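# Insert loose screws head-up into the cover's empty holes

## Task

Place every loose screw, head pointing up, into one of the unfilled holes in the cover so that all nine screws end up standing the same way, then release them.

## Robot and tools

ROBOT. Two arms, left_arm and right_arm, each with six joints in this fixed order: waist, shoulder, elbow, wrist pitch, wrist yaw, wrist roll, followed by a gripper opening. The shoulder's sign is flipped on both arms, in commands and in every reported number. Its stated range 0.000 to 3.142 therefore becomes -3.142 to 0.000 in the numbers you use. The other stated ranges in radians: waist -2.618 to 3.054, elbow 0.000 to 3.142, wrist pitch -1.571 to 1.571, wrist yaw -1.571 to 1.571, wrist roll -2.094 to 2.094. Real joint ends may differ from these by up to 0.059 rad.

FRAME. All hand positions, orientations and velocities are in the scene frame. Its origin sits at table-top height halfway between the two arms' nominal bases. +x points out over the table, +z points up, and left_arm is on the +y side (arm names do not match image sides). Positions are in metres, orientations are quaternions w,x,y,z. Reported hand poses can be a few centimetres off, more at long reach. The gripper's fingers point along its own +z and close along its y; end_effector_position lies between the pads, roughly 1 cm behind the tips.

ROW FORMAT (used by execute_actions and move). A row is one flat list of 14 numbers, each in [-1, 1], covering both arms even if only one moves: left_arm's six joint values then its opening, then right_arm's six joint values then its opening. Joint values are offsets, not poses: they are added to the Joint targets in force when the action (or move) begins. Scale: 1.0 equals 2.224 rad for waist, shoulder and elbow, and 8.485 rad for the three wrist joints. The opening is absolute: +1 fully open, -1 shut. To keep a gripper unchanged, resend its current command; 0 is itself a command (half open). Sending 0 for all of an arm's joints re-commands its current Joint targets.

execute_actions: actions is a list of actions; each action is a list of up to 15 rows, one row per 1/30 s step; if fewer than 15 rows are given the last row is held for the remaining steps. Every row's offsets count from the targets at the start of that action, not from the previous row, so repeating the same offset in the next action moves the joint further. An action is rejected for both arms if it would push a joint more than 0.059 rad past its range; if the first action fails this, or any action is malformed, the whole call is rejected. An empty actions list just reports state and images. cameras selects which images return: omitted, null or ["all"] gives all, [] gives none; an unknown name invalidates the call.

move: target is one 14-number row or a list of up to 15 rows; every row is an offset from the same starting Joint targets, not from the previous row. All joints travel together, so the hand follows a curve, and nothing is avoided along the way. speed is the top rate in rad/s for the joint with the farthest to go (0.01 to 12.57, default 0.5), one value or one per target. blend (rad) rounds corners between list targets. opening_speed (per second on the -1..+1 scale, at least 0.2) ramps the gripper; use a slow value near 0.2 when closing on parts. blocking=false returns after about 0.5 s while the move continues. The result adds a move: line, e.g. done, off_target (resting more than 0.035 rad from target), moving, held or fault, plus limits=held if steps were withheld. done does not prove contact or its absence.

wait: seconds 0 to 10; arms hold their last command, a running move carries on. stop: brakes a running move (needs room if fast). zoom_image: camera (cam_head_left, cam_head_right, cam_high, cam_left_wrist, cam_right_wrist) and region [x0, y0, x1, y1] in pixels of that camera's latest image, at most 504 by 504; all images are 672x504 with (0,0) at top-left. finished_scene: scene is the current scene's number; it is final, so call it only when the screws stand correctly without the robot.

RESULT LINES. Joint positions (rad) and Joint velocities (rad/s) per arm, ending with finger-pad gap in m (0.094 open). Joint targets: the base your next offsets add to. grip_measured: opening on the command scale; reads slightly wide when empty and narrower than a held part under squeeze. Joint torques: total drive output including gravity, offset and noisy; joints 1-3 wrap at ±28 N m. "joint sent to its limit", "joint command not followed" (clearance check altered targets), MOTOR HOT (75 °C) and OVER-TEMPERATURE FAULT (90 °C, arm folds and idles) also appear. Tool commands shows current gripper commands.

MOTION LIMITS. Each step a joint target may lead its measured angle by at most 0.339 rad (big joints) or 2.2 rad (wrist); targets that would place the gripper more than 200 mm from where it is get scaled back, so large moves take several actions. Very small turns may not start.

CAUTIONS. Never let parts fall off the table or release one while it moves. Avoid fast contacts, hard presses, and any collision or grip between the two arms, which can fail the task. Squeezing, stretched poses and pushing toward unreachable poses heat motors. To end a push, command targets back past the measured positions. Objects may get small random nudges, so check images before finishing. Camera calibrations (K, distortion, T_world_to_cam) are given per camera; fixed cameras may be off by a few degrees and millimetres, wrist cameras lag while their arm moves.

Each tool is called after "Call:" as name(argument=value, ...), one argument or row to a line, values as JSON.

## Session

Call:
execute_actions(
  actions=[],
)

Call:
zoom_image(
  camera="cam_head_left",
  region=[320, 150, 460, 320],
)

Call:
zoom_image(
  camera="cam_high",
  region=[280, 80, 560, 340],
)

Call:
zoom_image(
  camera="cam_head_left",
  region=[110, 160, 380, 370],
)

Call:
zoom_image(
  camera="cam_head_right",
  region=[380, 140, 660, 370],
)

Scene clock: 0.00 s.
left_arm: end_effector_position=(+0.3510, +0.3757, +0.1243) grip_measured=+1.000 end_effector_quat_wxyz=(+0.661, -0.080, +0.745, +0.038) | right_arm: end_effector_position=(+0.4086, -0.2173, +0.1366) grip_measured=+1.000 end_effector_quat_wxyz=(+0.662, +0.000, +0.749, -0.028)
Joint positions: left_arm=[-0.022 -1.574 0.209 1.238 -0.212 -0.076 0.094] | right_arm=[0.094 -1.514 0.253 1.136 0.144 -0.025 0.094]
Joint velocities: within noise
Joint torques (N m): no reading
Heat: left arm: 32 °C; right arm: 30 °C.
Joint targets: left_arm=[-0.022 -1.571 0.213 1.232 -0.212 -0.076] | right_arm=[0.094 -1.510 0.257 1.130 0.144 -0.025]
Tool commands: left_gripper/opening=+1.0 right_gripper/opening=+1.0
camera_calibration:
cam_left_wrist: T_world_to_cam=[[0.182134, -0.980769, 0.0701326, 0.296312], [-0.506181, -0.154671, -0.848444, 0.380214], [0.842976, 0.119031, -0.524618, -0.187189], [0, 0, 0, 1]] pos_world=[0.296284, 0.371703, 0.203607]
cam_right_wrist: T_world_to_cam=[[-0.0304577, -0.998852, 0.0369799, -0.210235], [-0.528758, -0.0152953, -0.848635, 0.37019], [0.848226, -0.0454009, -0.527685, -0.195848], [0, 0, 0, 1]] pos_world=[0.355461, -0.213223, 0.218584]

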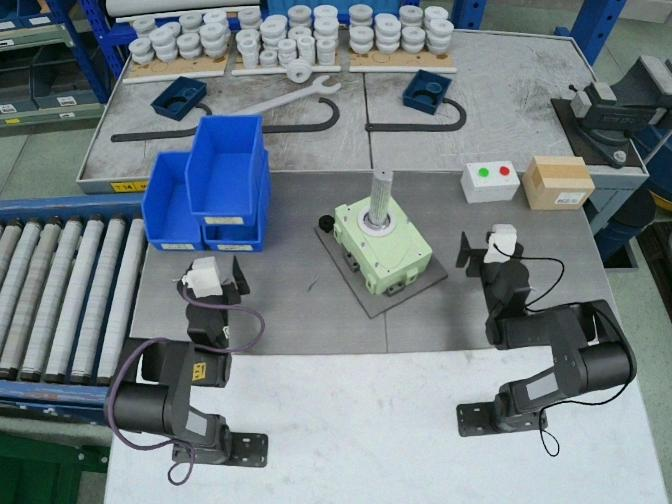

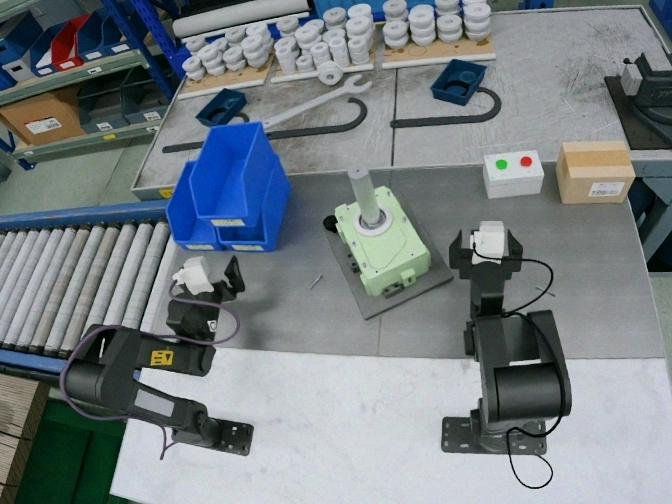

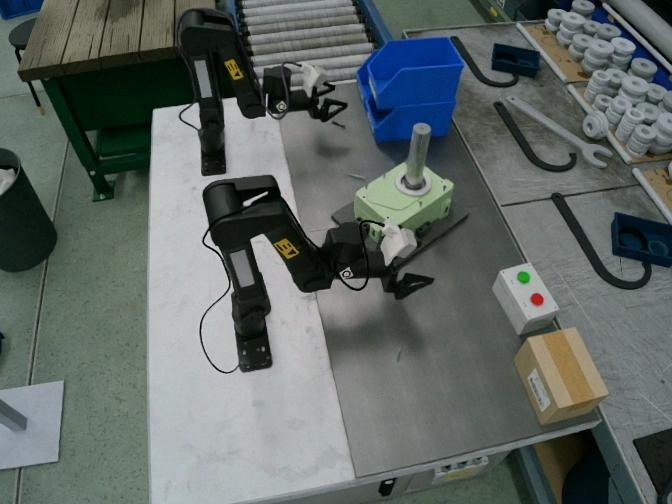

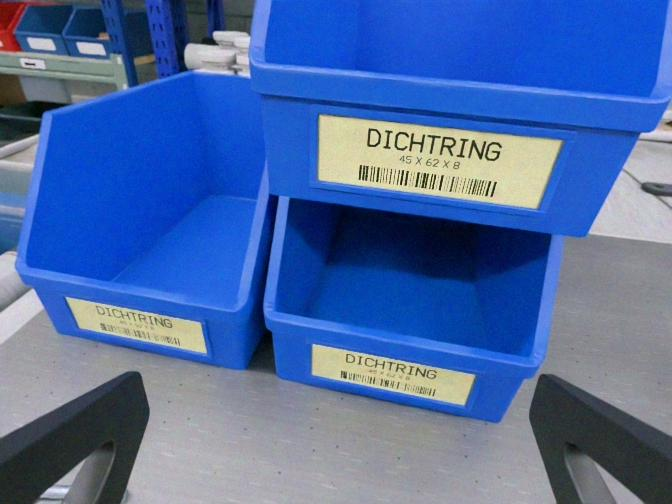

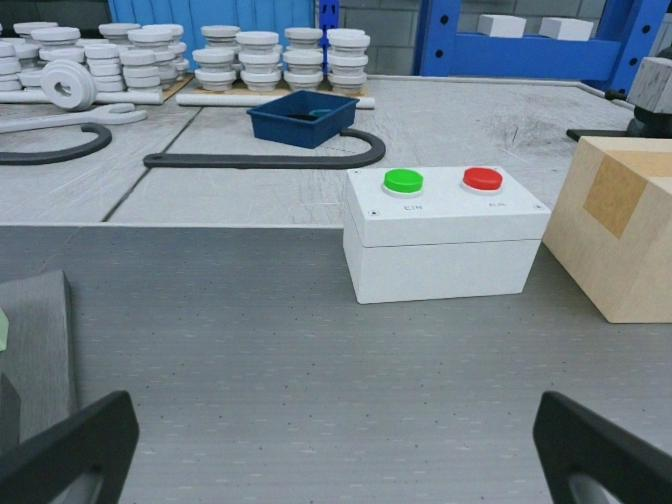

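Scaled by 2.965 (camera's finer frame: 960x720).

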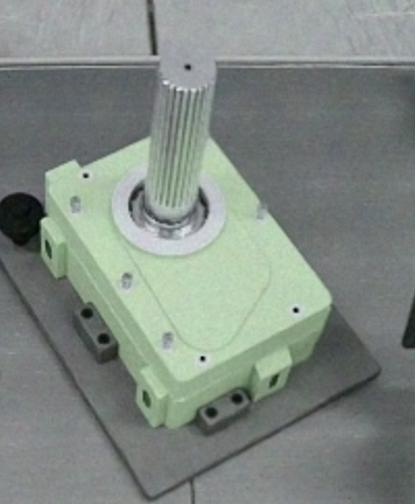

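Scaled by 1.800 (camera's finer frame: 960x720).

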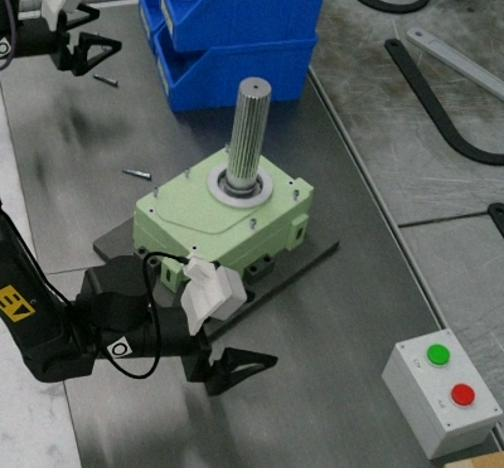

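Scaled by 1.867 (camera's finer frame: 960x720).

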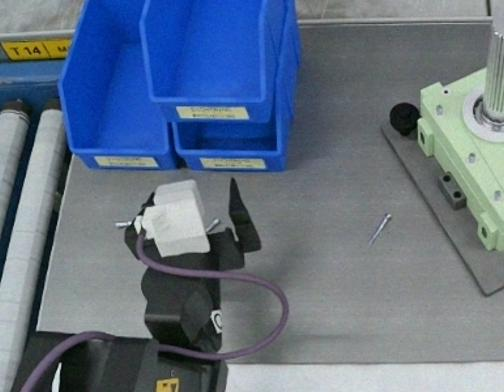

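Scaled by 1.800 (camera's finer frame: 960x720).

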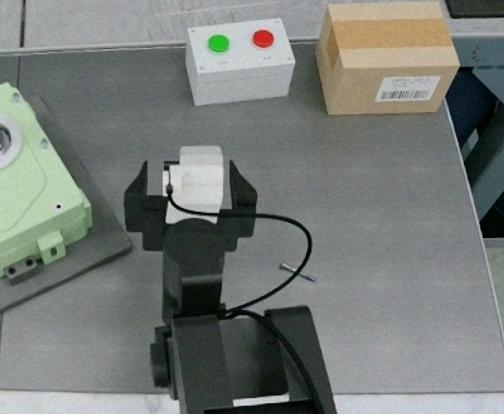

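Call:
move(
  target=[0.1223,0.134,0.4588,-0.27,0.025,0.009,0.3,-0.1812,-0.1124,0.5971,-0.2911,-0.017,0.0029,0.3],
  speed=0.8,
)

Call:
zoom_image(
  camera="cam_head_left",
  region=[310, 160, 450, 330],
)

Call:
zoom_image(
  camera="cam_high",
  region=[330, 140, 480, 260],
)

Call:
zoom_image(
  camera="cam_head_right",
  region=[310, 160, 450, 330],
)

Scene clock: 164.47 s.
left_arm: end_effector_position=(+0.2729, +0.4235, +0.1878) grip_measured=+0.303 end_effector_quat_wxyz=(+0.220, -0.111, +0.969, +0.027) | right_arm: end_effector_position=(+0.3424, -0.3281, +0.1455) grip_measured=+0.302 end_effector_quat_wxyz=(+0.029, +0.144, +0.989, -0.007)
Joint positions: left_arm=[0.245 -1.29 1.208 -1.041 -0.009 -0.01 0.061] | right_arm=[-0.303 -1.738 1.555 -1.329 0.005 -0.006 0.061]
Joint torques (N m): left_arm=[0.4 6.01 8.25 1.05 0.1 0.06] | right_arm=[-0.4 6.57 8.09 0.09 -0.08 0.07]
Heat: left arm: 36 °C; right arm: 39 °C.
Joint targets: left_arm=[0.251 -1.273 1.233 -1.059 0.000 0.000] | right_arm=[-0.309 -1.760 1.585 -1.340 0.000 0.000]
move: done
cam_left_wrist: T_world_to_cam=[[0.252215, -0.967666, -0.00329743, 0.342185], [-0.967533, -0.252119, -0.0177692, 0.413129], [0.0163633, 0.00767203, -0.999837, 0.268302], [0, 0, 0, 1]] pos_world=[0.309022, 0.43322, 0.276728]
cam_right_wrist: T_world_to_cam=[[-0.290126, -0.956986, -0.0021259, -0.214794], [-0.891374, 0.269424, 0.364504, 0.382079], [-0.348253, 0.107647, -0.931199, 0.378548], [0, 0, 0, 1]] pos_world=[0.410088, -0.349245, 0.212777]

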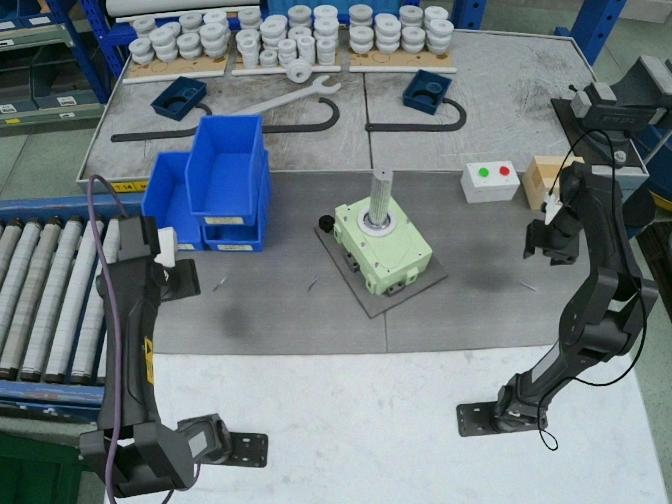

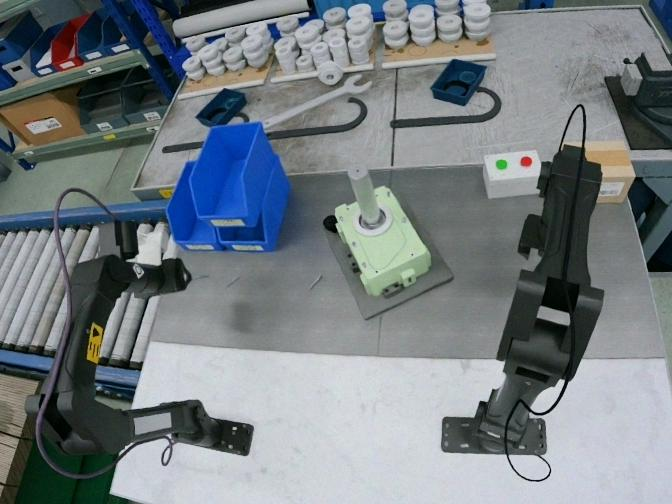

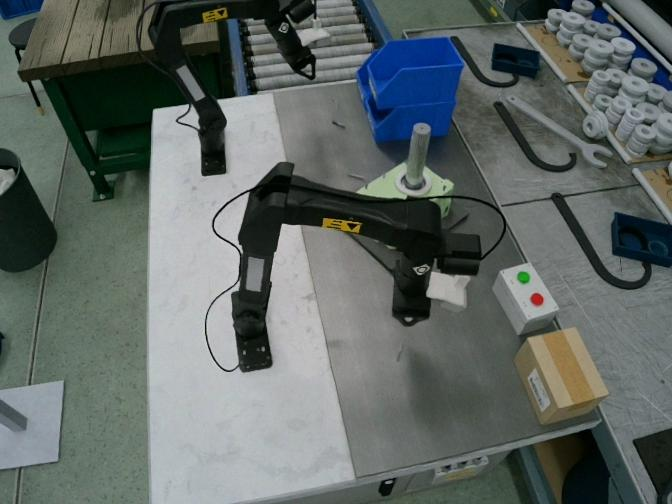

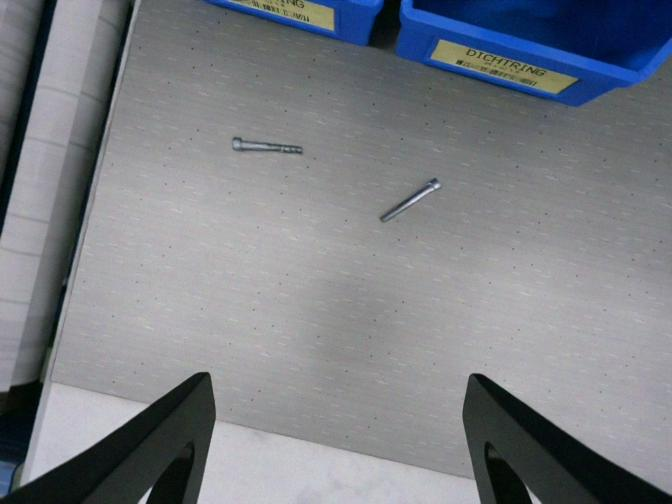

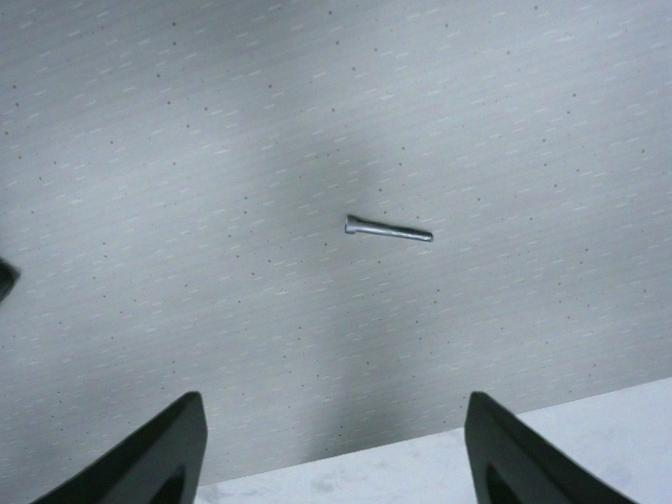

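Scaled by 2.965 (camera's finer frame: 960x720).

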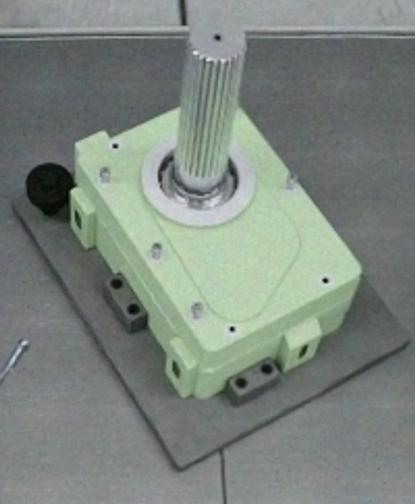

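Scaled by 3.360 (camera's finer frame: 960x720).

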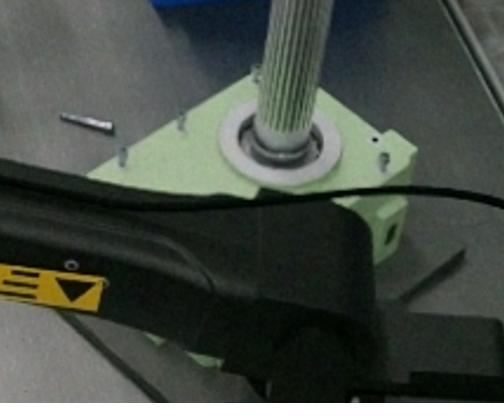

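Scaled by 2.965 (camera's finer frame: 960x720).

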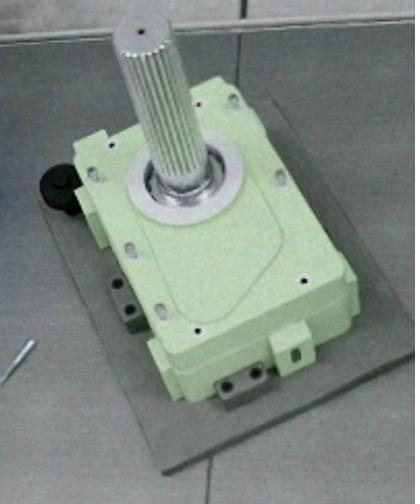

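Call:
move(
  target=[0.1358,-0.4924,0.3629,-0.0463,0.0493,-0.134,-0.3,0.072,-0.0944,-0.0854,0.0199,0.0511,-0.1467,-0.3],
  speed=0.8,
)

Scene clock: 300.90 s.
left_arm: end_effector_position=(+0.3682, +0.5017, +0.0556) grip_measured=-0.297 end_effector_quat_wxyz=(+0.149, +0.729, -0.647, +0.166) | right_arm: end_effector_position=(+0.3372, -0.3518, +0.0614) grip_measured=-0.298 end_effector_quat_wxyz=(-0.189, -0.519, +0.825, -0.118)
Joint positions: left_arm=[0.554 -2.345 2.016 -1.433 0.409 -1.125 0.033] | right_arm=[-0.155 -1.946 1.414 -1.18 0.427 -1.239 0.033]
Joint torques (N m): left_arm=[-0.12 10.99 7.04 -0.03 0.34 -0.1] | right_arm=[0.55 7.88 4.14 -0.15 0.26 -0.01]
Heat: left arm: 32 °C; right arm: 31 °C.
Joint targets: left_arm=[0.553 -2.368 2.040 -1.452 0.418 -1.136] | right_arm=[-0.149 -1.970 1.396 -1.171 0.434 -1.245]
move: done
cam_left_wrist: T_world_to_cam=[[0.990637, 0.134684, -0.0223142, -0.430566], [0.103036, -0.630382, 0.769417, 0.27447], [0.0895619, -0.764512, -0.638357, 0.474315], [0, 0, 0, 1]] pos_world=[0.355774, 0.593631, 0.0819927]
cam_right_wrist: T_world_to_cam=[[0.897836, -0.440295, -0.00546, -0.457864], [-0.276143, -0.572674, 0.771874, -0.114168], [-0.342979, -0.691509, -0.635752, -0.000117426], [0, 0, 0, 1]] pos_world=[0.37952, -0.267058, 0.0855491]

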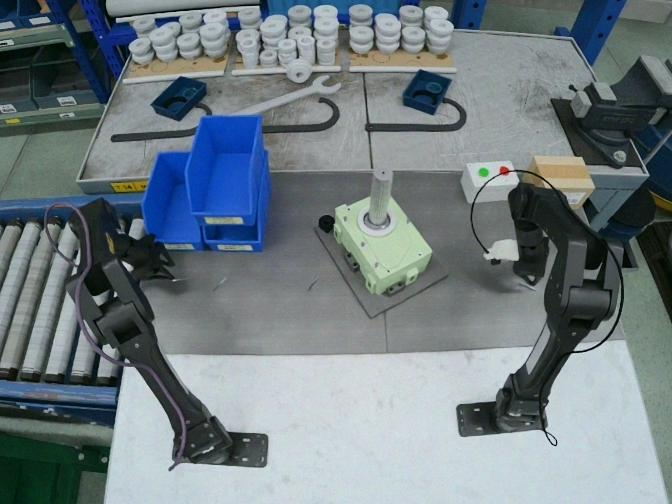

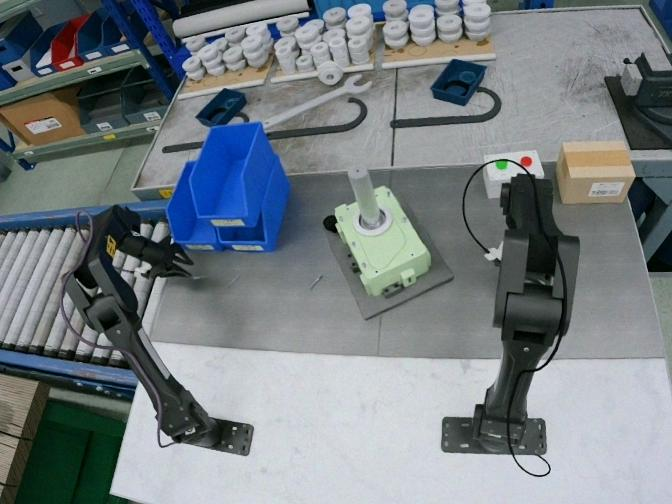

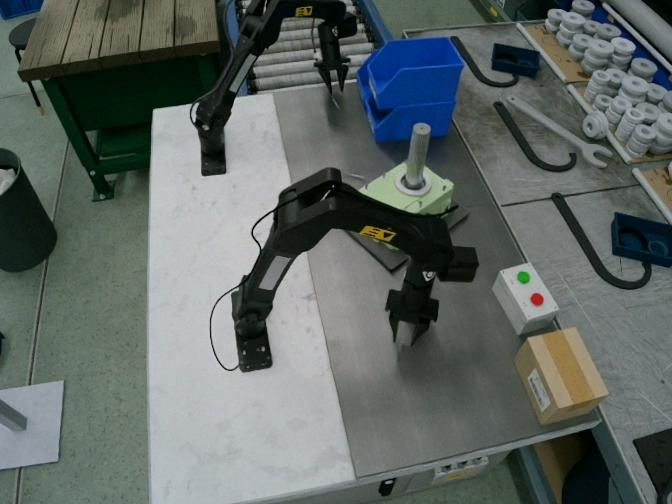

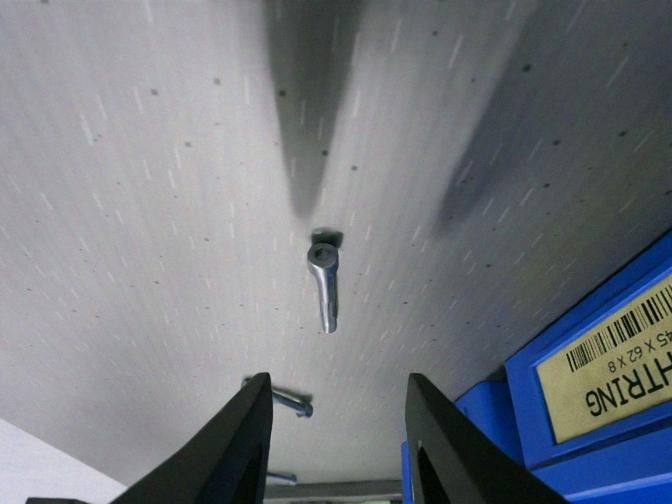

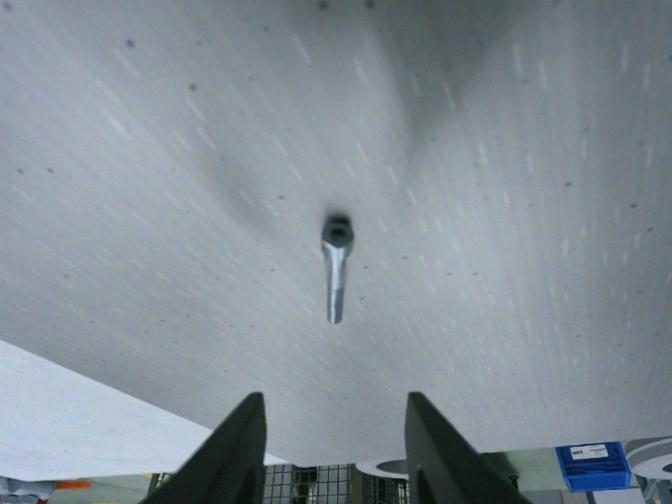

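Call:
move(
  target=[-0.0099,0.0252,-0.0818,0.0192,0,-0.0051,-0.3,-0.0103,-0.0216,-0.0378,0.0154,0,0,-0.3],
  speed=0.3,
  cameras=["cam_left_wrist","cam_right_wrist"],
)

Scene clock: 335.43 s.
left_arm: end_effector_position=(+0.3604, +0.4884, +0.0222) grip_measured=-0.297 end_effector_quat_wxyz=(+0.167, +0.738, -0.634, +0.159) | right_arm: end_effector_position=(+0.3357, -0.3549, +0.0257) grip_measured=-0.298 end_effector_quat_wxyz=(-0.190, -0.515, +0.827, -0.117)
Joint positions: left_arm=[0.537 -2.345 1.875 -1.32 0.414 -1.168 0.033] | right_arm=[-0.165 -1.993 1.329 -1.05 0.428 -1.24 0.033]
Joint torques (N m): left_arm=[-0.46 16.09 3.6 0.41 0.28 -0.11] | right_arm=[-0.51 7.97 3.92 -0.15 0.28 -0.06]
Heat: left arm: 34 °C; right arm: 31 °C.
Joint targets: left_arm=[0.531 -2.312 1.858 -1.289 0.418 -1.180] | right_arm=[-0.172 -2.018 1.312 -1.041 0.434 -1.245]
move: done
cam_left_wrist: T_world_to_cam=[[0.985622, 0.155671, -0.0656921, -0.429316], [0.148495, -0.61258, 0.776335, 0.267323], [0.0806112, -0.774928, -0.626888, 0.451673], [0, 0, 0, 1]] pos_world=[0.347037, 0.580603, 0.0474134]
cam_right_wrist: T_world_to_cam=[[0.893959, -0.448105, -0.00622101, -0.459466], [-0.280162, -0.569643, 0.772668, -0.0864035], [-0.34978, -0.688991, -0.63478, -0.0223033], [0, 0, 0, 1]] pos_world=[0.378736, -0.270475, 0.0497452]

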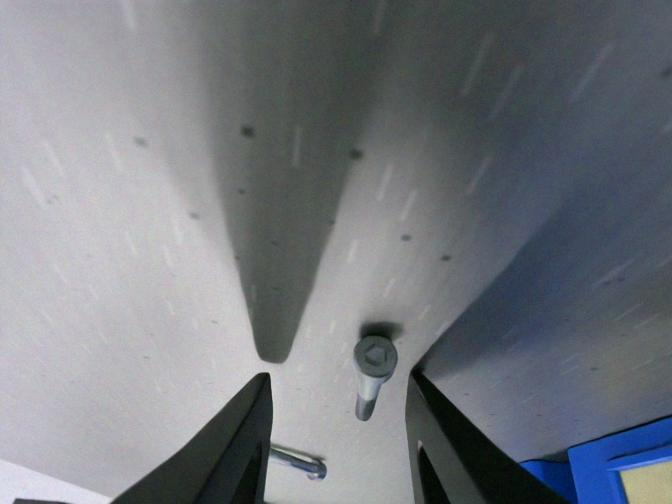

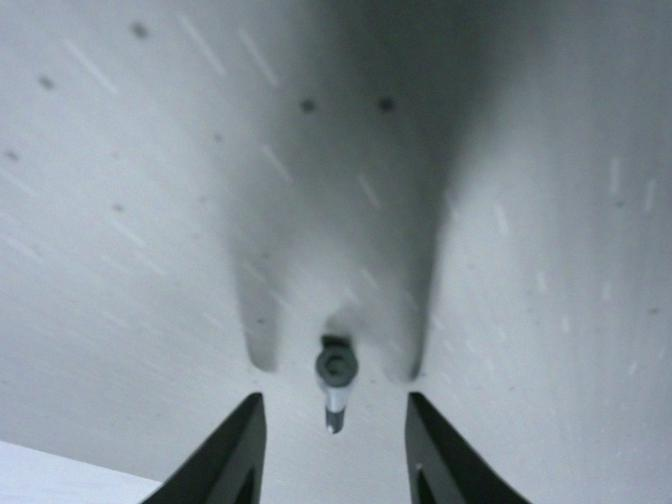

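Call:
move(
  target=[
    [0,0,0.02,0,0,0,-0.3,0,0,0,0,0,0,-0.3],
    [-0.004,-0.0391,0.0423,0,0,0,-0.3,0,0,0,0,0,0,-1],
  ],
  speed=0.3,
  opening_speed=0.8,
  cameras=["cam_left_wrist","cam_right_wrist"],
)

Scene clock: 392.73 s.
left_arm: end_effector_position=(+0.3776, +0.4934, +0.0239) grip_measured=-0.297 end_effector_quat_wxyz=(+0.144, +0.734, -0.643, +0.167) | right_arm: end_effector_position=(+0.3351, -0.3585, +0.0274) grip_measured=-0.993 end_effector_quat_wxyz=(-0.197, -0.515, +0.825, -0.126)
Joint positions: left_arm=[0.527 -2.368 1.931 -1.301 0.414 -1.169 0.033] | right_arm=[-0.165 -1.993 1.329 -1.051 0.451 -1.241 0]
Joint torques (N m): left_arm=[-0.46 10.36 6.78 0.33 0.26 -0.1] | right_arm=[-0.5 7.94 3.93 -0.11 0.06 -0.05]
Heat: left arm: 38 °C; right arm: 31 °C.
Joint targets: left_arm=[0.522 -2.399 1.953 -1.289 0.418 -1.180] | right_arm=[-0.172 -2.018 1.312 -1.041 0.434 -1.245]
move: done
cam_left_wrist: T_world_to_cam=[[0.988737, 0.148712, -0.0168545, -0.445814], [0.108269, -0.632961, 0.766576, 0.292052], [0.103331, -0.759767, -0.641932, 0.439433], [0, 0, 0, 1]] pos_world=[0.363766, 0.585022, 0.0506926]
cam_right_wrist: T_world_to_cam=[[0.895691, -0.444676, -0.000840991, -0.460068], [-0.274074, -0.553541, 0.786432, -0.0867138], [-0.350173, -0.70417, -0.617676, -0.0296446], [0, 0, 0, 1]] pos_world=[0.377932, -0.273456, 0.0494968]

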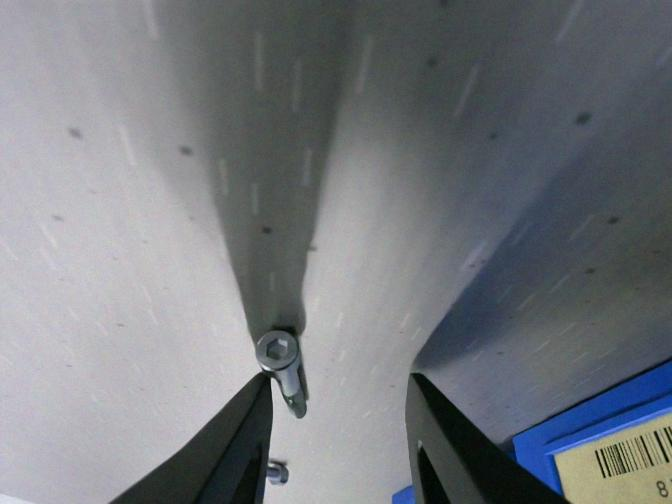

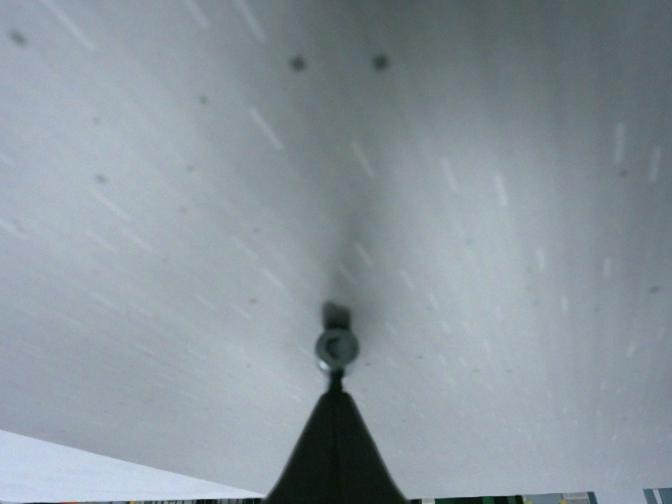

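Call:
move(
  target=[
    [0,0,0,0,0,0,-0.3,0,0,0,0,0,0,-0.4],
    [0,0.0461,-0.0544,0.0028,0,0,-0.3,0,-0.004,-0.004,0.0065,0,0,-0.4],
  ],
  speed=0.3,
  opening_speed=1.5,
  cameras=["cam_left_wrist","cam_right_wrist"],
)

Scene clock: 426.67 s.
left_arm: end_effector_position=(+0.3674, +0.4857, +0.0216) grip_measured=-0.297 end_effector_quat_wxyz=(+0.153, +0.734, -0.640, +0.170) | right_arm: end_effector_position=(+0.3452, -0.3579, +0.0229) grip_measured=-0.402 end_effector_quat_wxyz=(-0.177, -0.512, +0.830, -0.134)
Joint positions: left_arm=[0.527 -2.331 1.851 -1.272 0.427 -1.169 0.033] | right_arm=[-0.165 -1.998 1.325 -1 0.438 -1.241 0.028]
Joint torques (N m): left_arm=[-0.54 16.14 3.45 0.26 0.16 -0.14] | right_arm=[-0.51 7.65 3.62 0.05 0.19 -0.05]
Heat: left arm: 36 °C; right arm: 32 °C.
Joint targets: left_arm=[0.522 -2.296 1.832 -1.265 0.418 -1.180] | right_arm=[-0.172 -2.027 1.303 -0.985 0.433 -1.245]
move: done
cam_left_wrist: T_world_to_cam=[[0.988183, 0.150894, -0.0269429, -0.435294], [0.115657, -0.618666, 0.777095, 0.280161], [0.10059, -0.771028, -0.628807, 0.439285], [0, 0, 0, 1]] pos_world=[0.35356, 0.577711, 0.0467858]
cam_right_wrist: T_world_to_cam=[[0.894178, -0.446241, 0.0362676, -0.469716], [-0.309691, -0.557987, 0.769898, -0.0689722], [-0.323323, -0.699657, -0.637136, -0.0356895], [0, 0, 0, 1]] pos_world=[0.38711, -0.273062, 0.047398]

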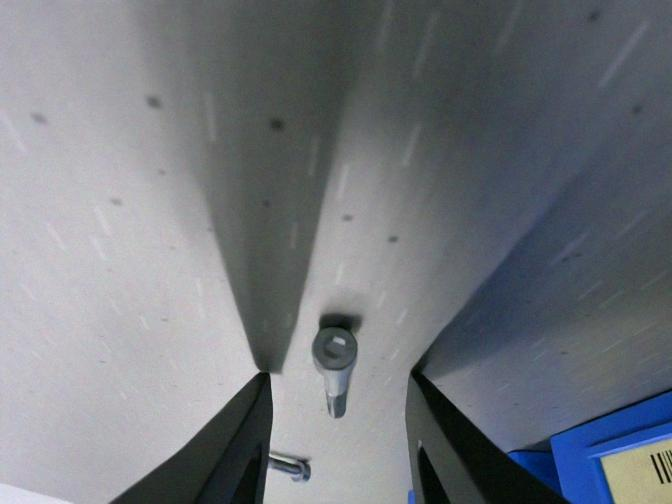

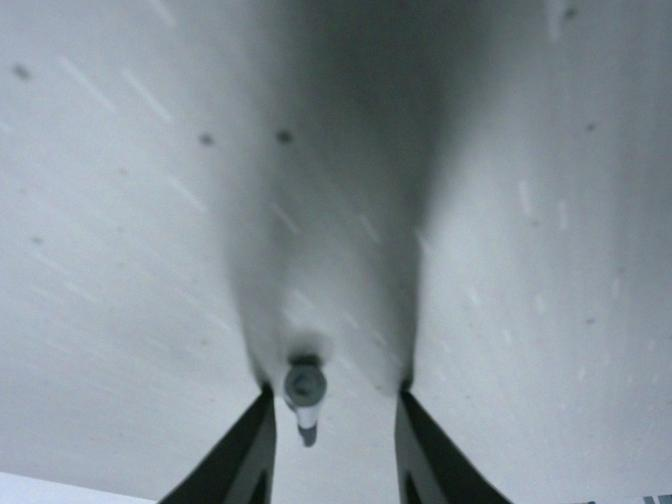

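Call:
move(
  target=[0,0,0,0,0,0,-1,0,0,0,0,0,0,-1],
  speed=0.3,
  opening_speed=0.6,
  cameras=["cam_left_wrist","cam_right_wrist"],
)

Scene clock: 435.93 s.
left_arm: end_effector_position=(+0.3678, +0.4857, +0.0215) grip_measured=-0.939 end_effector_quat_wxyz=(+0.152, +0.734, -0.640, +0.171) | right_arm: end_effector_position=(+0.3452, -0.3579, +0.0229) grip_measured=-0.941 end_effector_quat_wxyz=(-0.177, -0.512, +0.829, -0.134)
Joint positions: left_arm=[0.527 -2.331 1.851 -1.271 0.428 -1.169 0.003] | right_arm=[-0.165 -1.998 1.325 -1 0.438 -1.241 0.003]
Joint torques (N m): left_arm=[-0.46 16.2 3.52 0.23 0.13 -0.11] | right_arm=[-0.51 7.65 3.62 0.04 0.18 -0.04]
Heat: left arm: 36 °C; right arm: 31 °C.
Joint targets: left_arm=[0.522 -2.296 1.832 -1.265 0.418 -1.180] | right_arm=[-0.172 -2.027 1.303 -0.985 0.433 -1.245]
move: done
cam_left_wrist: T_world_to_cam=[[0.9882, 0.151071, -0.0252649, -0.435796], [0.114452, -0.618678, 0.777264, 0.280692], [0.101791, -0.770984, -0.628668, 0.438811], [0, 0, 0, 1]] pos_world=[0.353861, 0.57781, 0.0466844]
cam_right_wrist: T_world_to_cam=[[0.894502, -0.445614, 0.0359775, -0.469655], [-0.309081, -0.558271, 0.769937, -0.0692869], [-0.32301, -0.69983, -0.637105, -0.0358591], [0, 0, 0, 1]] pos_world=[0.387109, -0.273061, 0.0473976]

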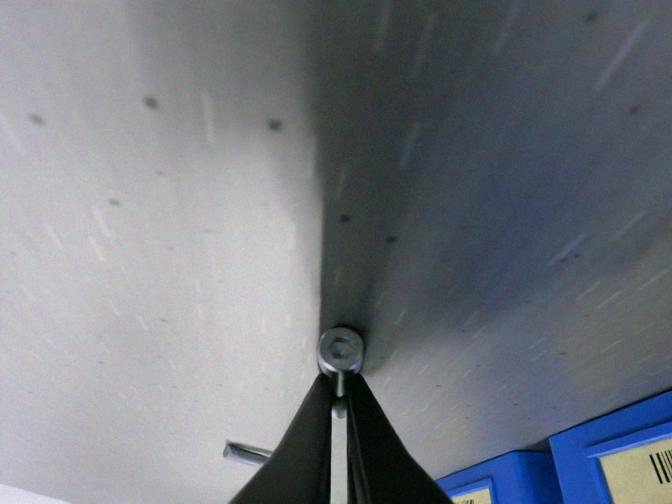

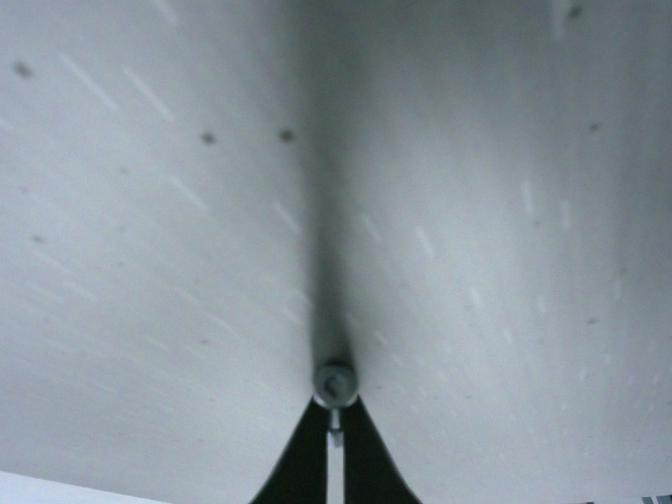

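Call:
move(
  target=[
    [0,0.0791,0,0,0,0,-1,0,0.0886,0,0,0,0,-1],
    [0,0.3804,-0.2167,0.0194,-0.0257,0.033,-1,0,0.4618,-0.3611,0.1426,-0.0098,0.1467,-1],
    [-0.4492,0.3804,-0.2167,0.0194,-0.0493,0.0919,-1,0.4429,0.4618,-0.3611,0.1426,-0.0098,0.1467,-1],
    [-0.4492,0.152,-0.1403,0.142,-0.0487,0.1419,-1,0.4429,0.4618,-0.3611,0.1426,-0.0098,0.1467,-1],
  ],
  speed=[0.4,0.8,0.8,0.6],
)

Scene clock: 500.40 s.
left_arm: end_effector_position=(+0.4802, +0.0752, +0.1893) grip_measured=-0.942 end_effector_quat_wxyz=(+0.483, +0.226, +0.836, -0.127) | right_arm: end_effector_position=(+0.3125, -0.0147, +0.2146) grip_measured=-0.942 end_effector_quat_wxyz=(+0.600, -0.219, +0.762, +0.107)
Joint positions: left_arm=[-0.479 -1.935 1.489 -0.079 0.012 0.013 0.003] | right_arm=[0.808 -1.017 0.524 0.216 0.346 -0.007 0.003]
Joint torques (N m): left_arm=[0.13 9.22 9.09 2.05 -0.08 0.08] | right_arm=[0.46 4.27 5.35 2.19 0.09 0.07]
Heat: left arm: 36 °C; right arm: 31 °C.
Joint targets: left_arm=[-0.477 -1.958 1.519 -0.060 0.005 0.024] | right_arm=[0.813 -1.000 0.499 0.225 0.350 -0.001]
move: done
cam_left_wrist: T_world_to_cam=[[-0.482045, -0.876097, 0.00936872, 0.296159], [-0.717476, 0.388586, -0.578126, 0.463695], [0.502854, -0.285404, -0.815894, 0.0226587], [0, 0, 0, 1]] pos_world=[0.464058, 0.0857455, 0.283787]
cam_right_wrist: T_world_to_cam=[[0.467956, -0.878842, 0.0930233, -0.179593], [-0.53205, -0.364208, -0.764379, 0.366465], [0.705648, 0.308203, -0.638022, 0.00951544], [0, 0, 0, 1]] pos_world=[0.272305, -0.0272974, 0.302896]

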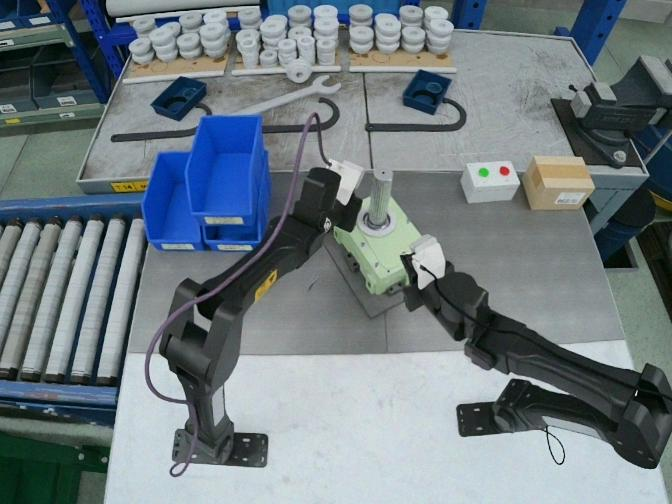

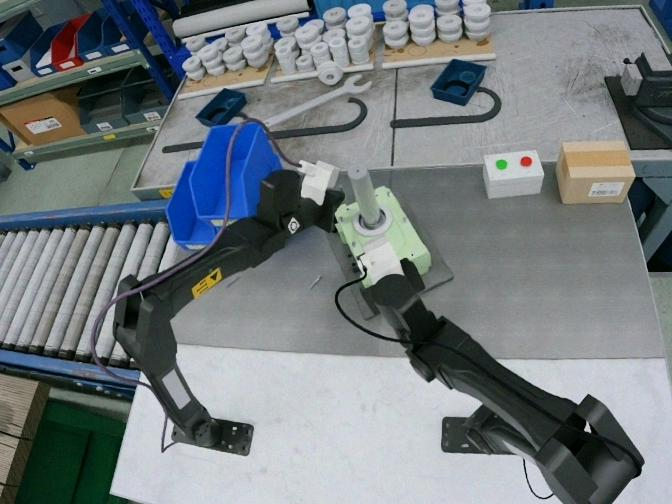

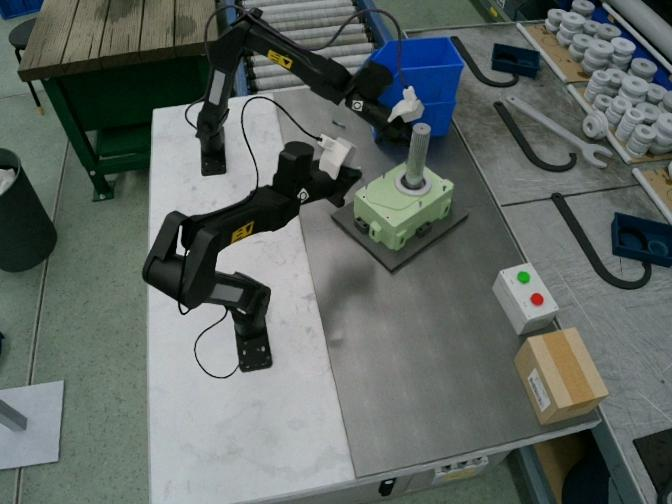

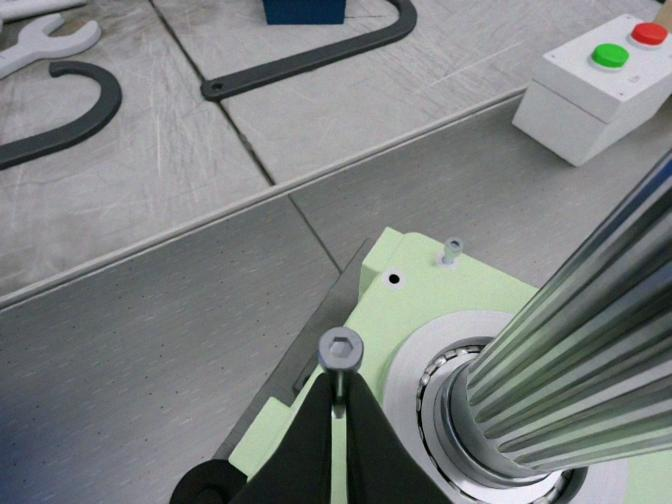

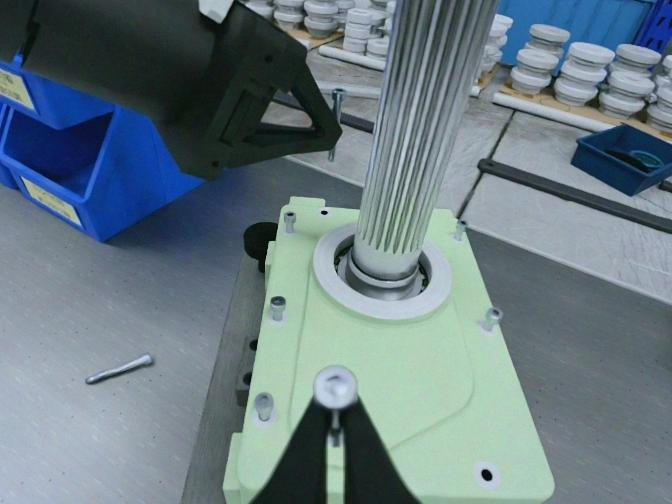

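Call:
move(
  target=[0.0139,-0.0382,-0.0567,0.0216,0,0,-1,0,0,0,0,0,0,-1],
  speed=0.25,
  cameras=["cam_left_wrist","cam_right_wrist"],
)

Call:
zoom_image(
  camera="cam_left_wrist",
  region=[290, 310, 390, 504],
)

Call:
zoom_image(
  camera="cam_right_wrist",
  region=[270, 100, 370, 240],
)

Scene clock: 525.87 s.
left_arm: end_effector_position=(+0.4967, +0.0840, +0.1433) grip_measured=-0.942 end_effector_quat_wxyz=(+0.491, +0.214, +0.836, -0.122) | right_arm: end_effector_position=(+0.3125, -0.0147, +0.2146) grip_measured=-0.942 end_effector_quat_wxyz=(+0.600, -0.219, +0.762, +0.107)
Joint positions: left_arm=[-0.452 -2.019 1.406 0.104 0.012 0.014 0.003] | right_arm=[0.808 -1.017 0.524 0.216 0.346 -0.006 0.003]
Joint torques (N m): left_arm=[0.36 9.55 5.42 2.05 -0.09 0.1] | right_arm=[0.47 4.29 5.35 2.19 0.09 0.07]
Heat: left arm: 35 °C; right arm: 33 °C.
Joint targets: left_arm=[-0.446 -2.043 1.393 0.123 0.005 0.024] | right_arm=[0.813 -1.000 0.499 0.225 0.350 0.000]
move: done
cam_left_wrist: T_world_to_cam=[[-0.458931, -0.888429, 0.00871768, 0.301838], [-0.719308, 0.365774, -0.590598, 0.450198], [0.521516, -0.277314, -0.806919, -0.0317987], [0, 0, 0, 1]] pos_world=[0.478938, 0.0946731, 0.237596]
cam_right_wrist: T_world_to_cam=[[0.467931, -0.8789, 0.092602, -0.179549], [-0.532256, -0.363911, -0.764377, 0.366492], [0.70551, 0.308387, -0.638085, 0.00960781], [0, 0, 0, 1]] pos_world=[0.272306, -0.0273983, 0.302895]

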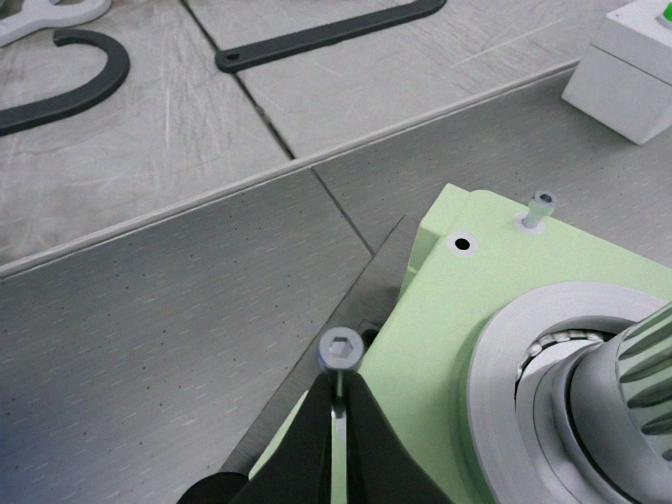

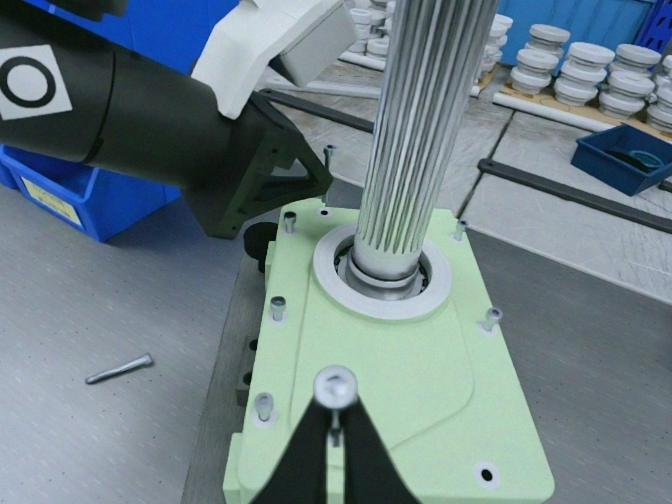

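Scaled by 2.598 (camera's finer frame: 960x720).

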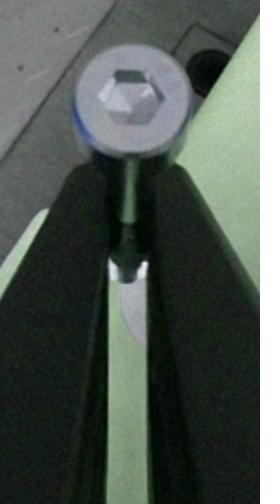

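Scaled by 3.600 (camera's finer frame: 960x720).

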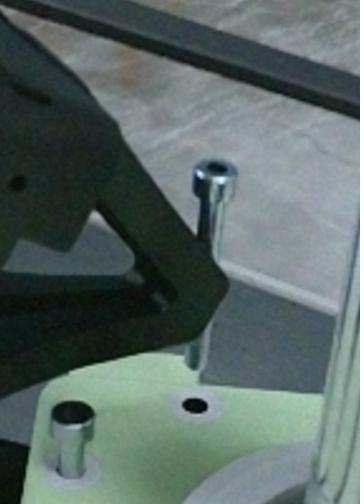

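Call:
move(
  target=[-0.0085,0,-0.0162,0.0065,0,0,-1,0,0,0,0,0,0,-1],
  speed=0.1,
  cameras=["cam_left_wrist","cam_right_wrist"],
)

Call:
zoom_image(
  camera="cam_left_wrist",
  region=[310, 390, 370, 490],
)

Call:
zoom_image(
  camera="cam_right_wrist",
  region=[300, 140, 360, 230],
)

Scene clock: 552.37 s.
left_arm: end_effector_position=(+0.4941, +0.0801, +0.1407) grip_measured=-0.942 end_effector_quat_wxyz=(+0.500, +0.216, +0.829, -0.126) | right_arm: end_effector_position=(+0.3125, -0.0147, +0.2146) grip_measured=-0.942 end_effector_quat_wxyz=(+0.600, -0.219, +0.762, +0.107)
Joint positions: left_arm=[-0.46 -2.019 1.373 0.159 0.012 0.014 0.003] | right_arm=[0.808 -1.017 0.524 0.216 0.346 -0.006 0.003]
Joint torques (N m): left_arm=[-0.49 9.72 5.07 2.06 -0.12 0.1] | right_arm=[0.46 4.29 5.35 2.19 0.09 0.07]
Heat: left arm: 36 °C; right arm: 35 °C.
Joint targets: left_arm=[-0.465 -2.043 1.357 0.178 0.005 0.024] | right_arm=[0.813 -1.000 0.499 0.225 0.350 0.000]
move: done
cam_left_wrist: T_world_to_cam=[[-0.465923, -0.884782, 0.00869731, 0.300431], [-0.704362, 0.364929, -0.608852, 0.443393], [0.535528, -0.289805, -0.793236, -0.0415246], [0, 0, 0, 1]] pos_world=[0.474524, 0.0919751, 0.234409]
cam_right_wrist: T_world_to_cam=[[0.467931, -0.8789, 0.092602, -0.179549], [-0.532256, -0.363911, -0.764377, 0.366492], [0.70551, 0.308387, -0.638085, 0.00960781], [0, 0, 0, 1]] pos_world=[0.272306, -0.0273983, 0.302895]

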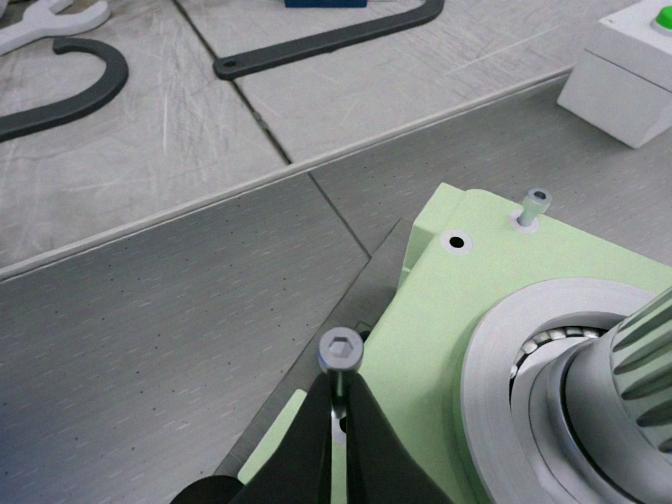

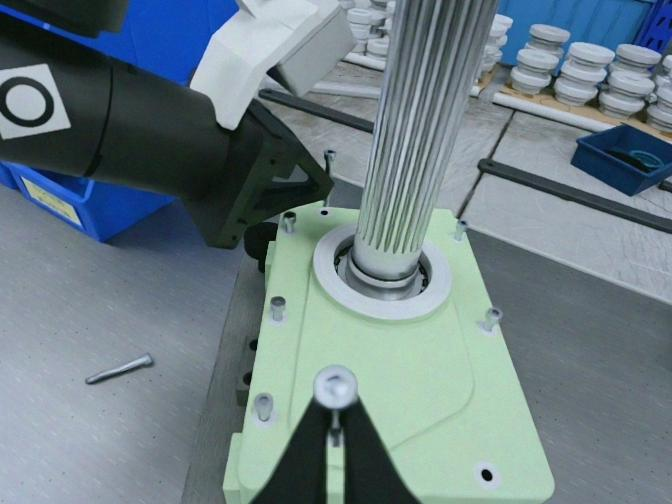

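Scaled by 5.040 (camera's finer frame: 960x720).

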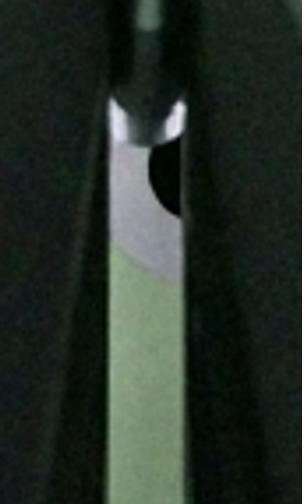

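Scaled by 5.600 (camera's finer frame: 960x720).

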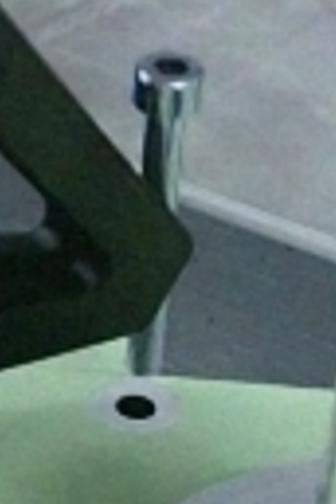

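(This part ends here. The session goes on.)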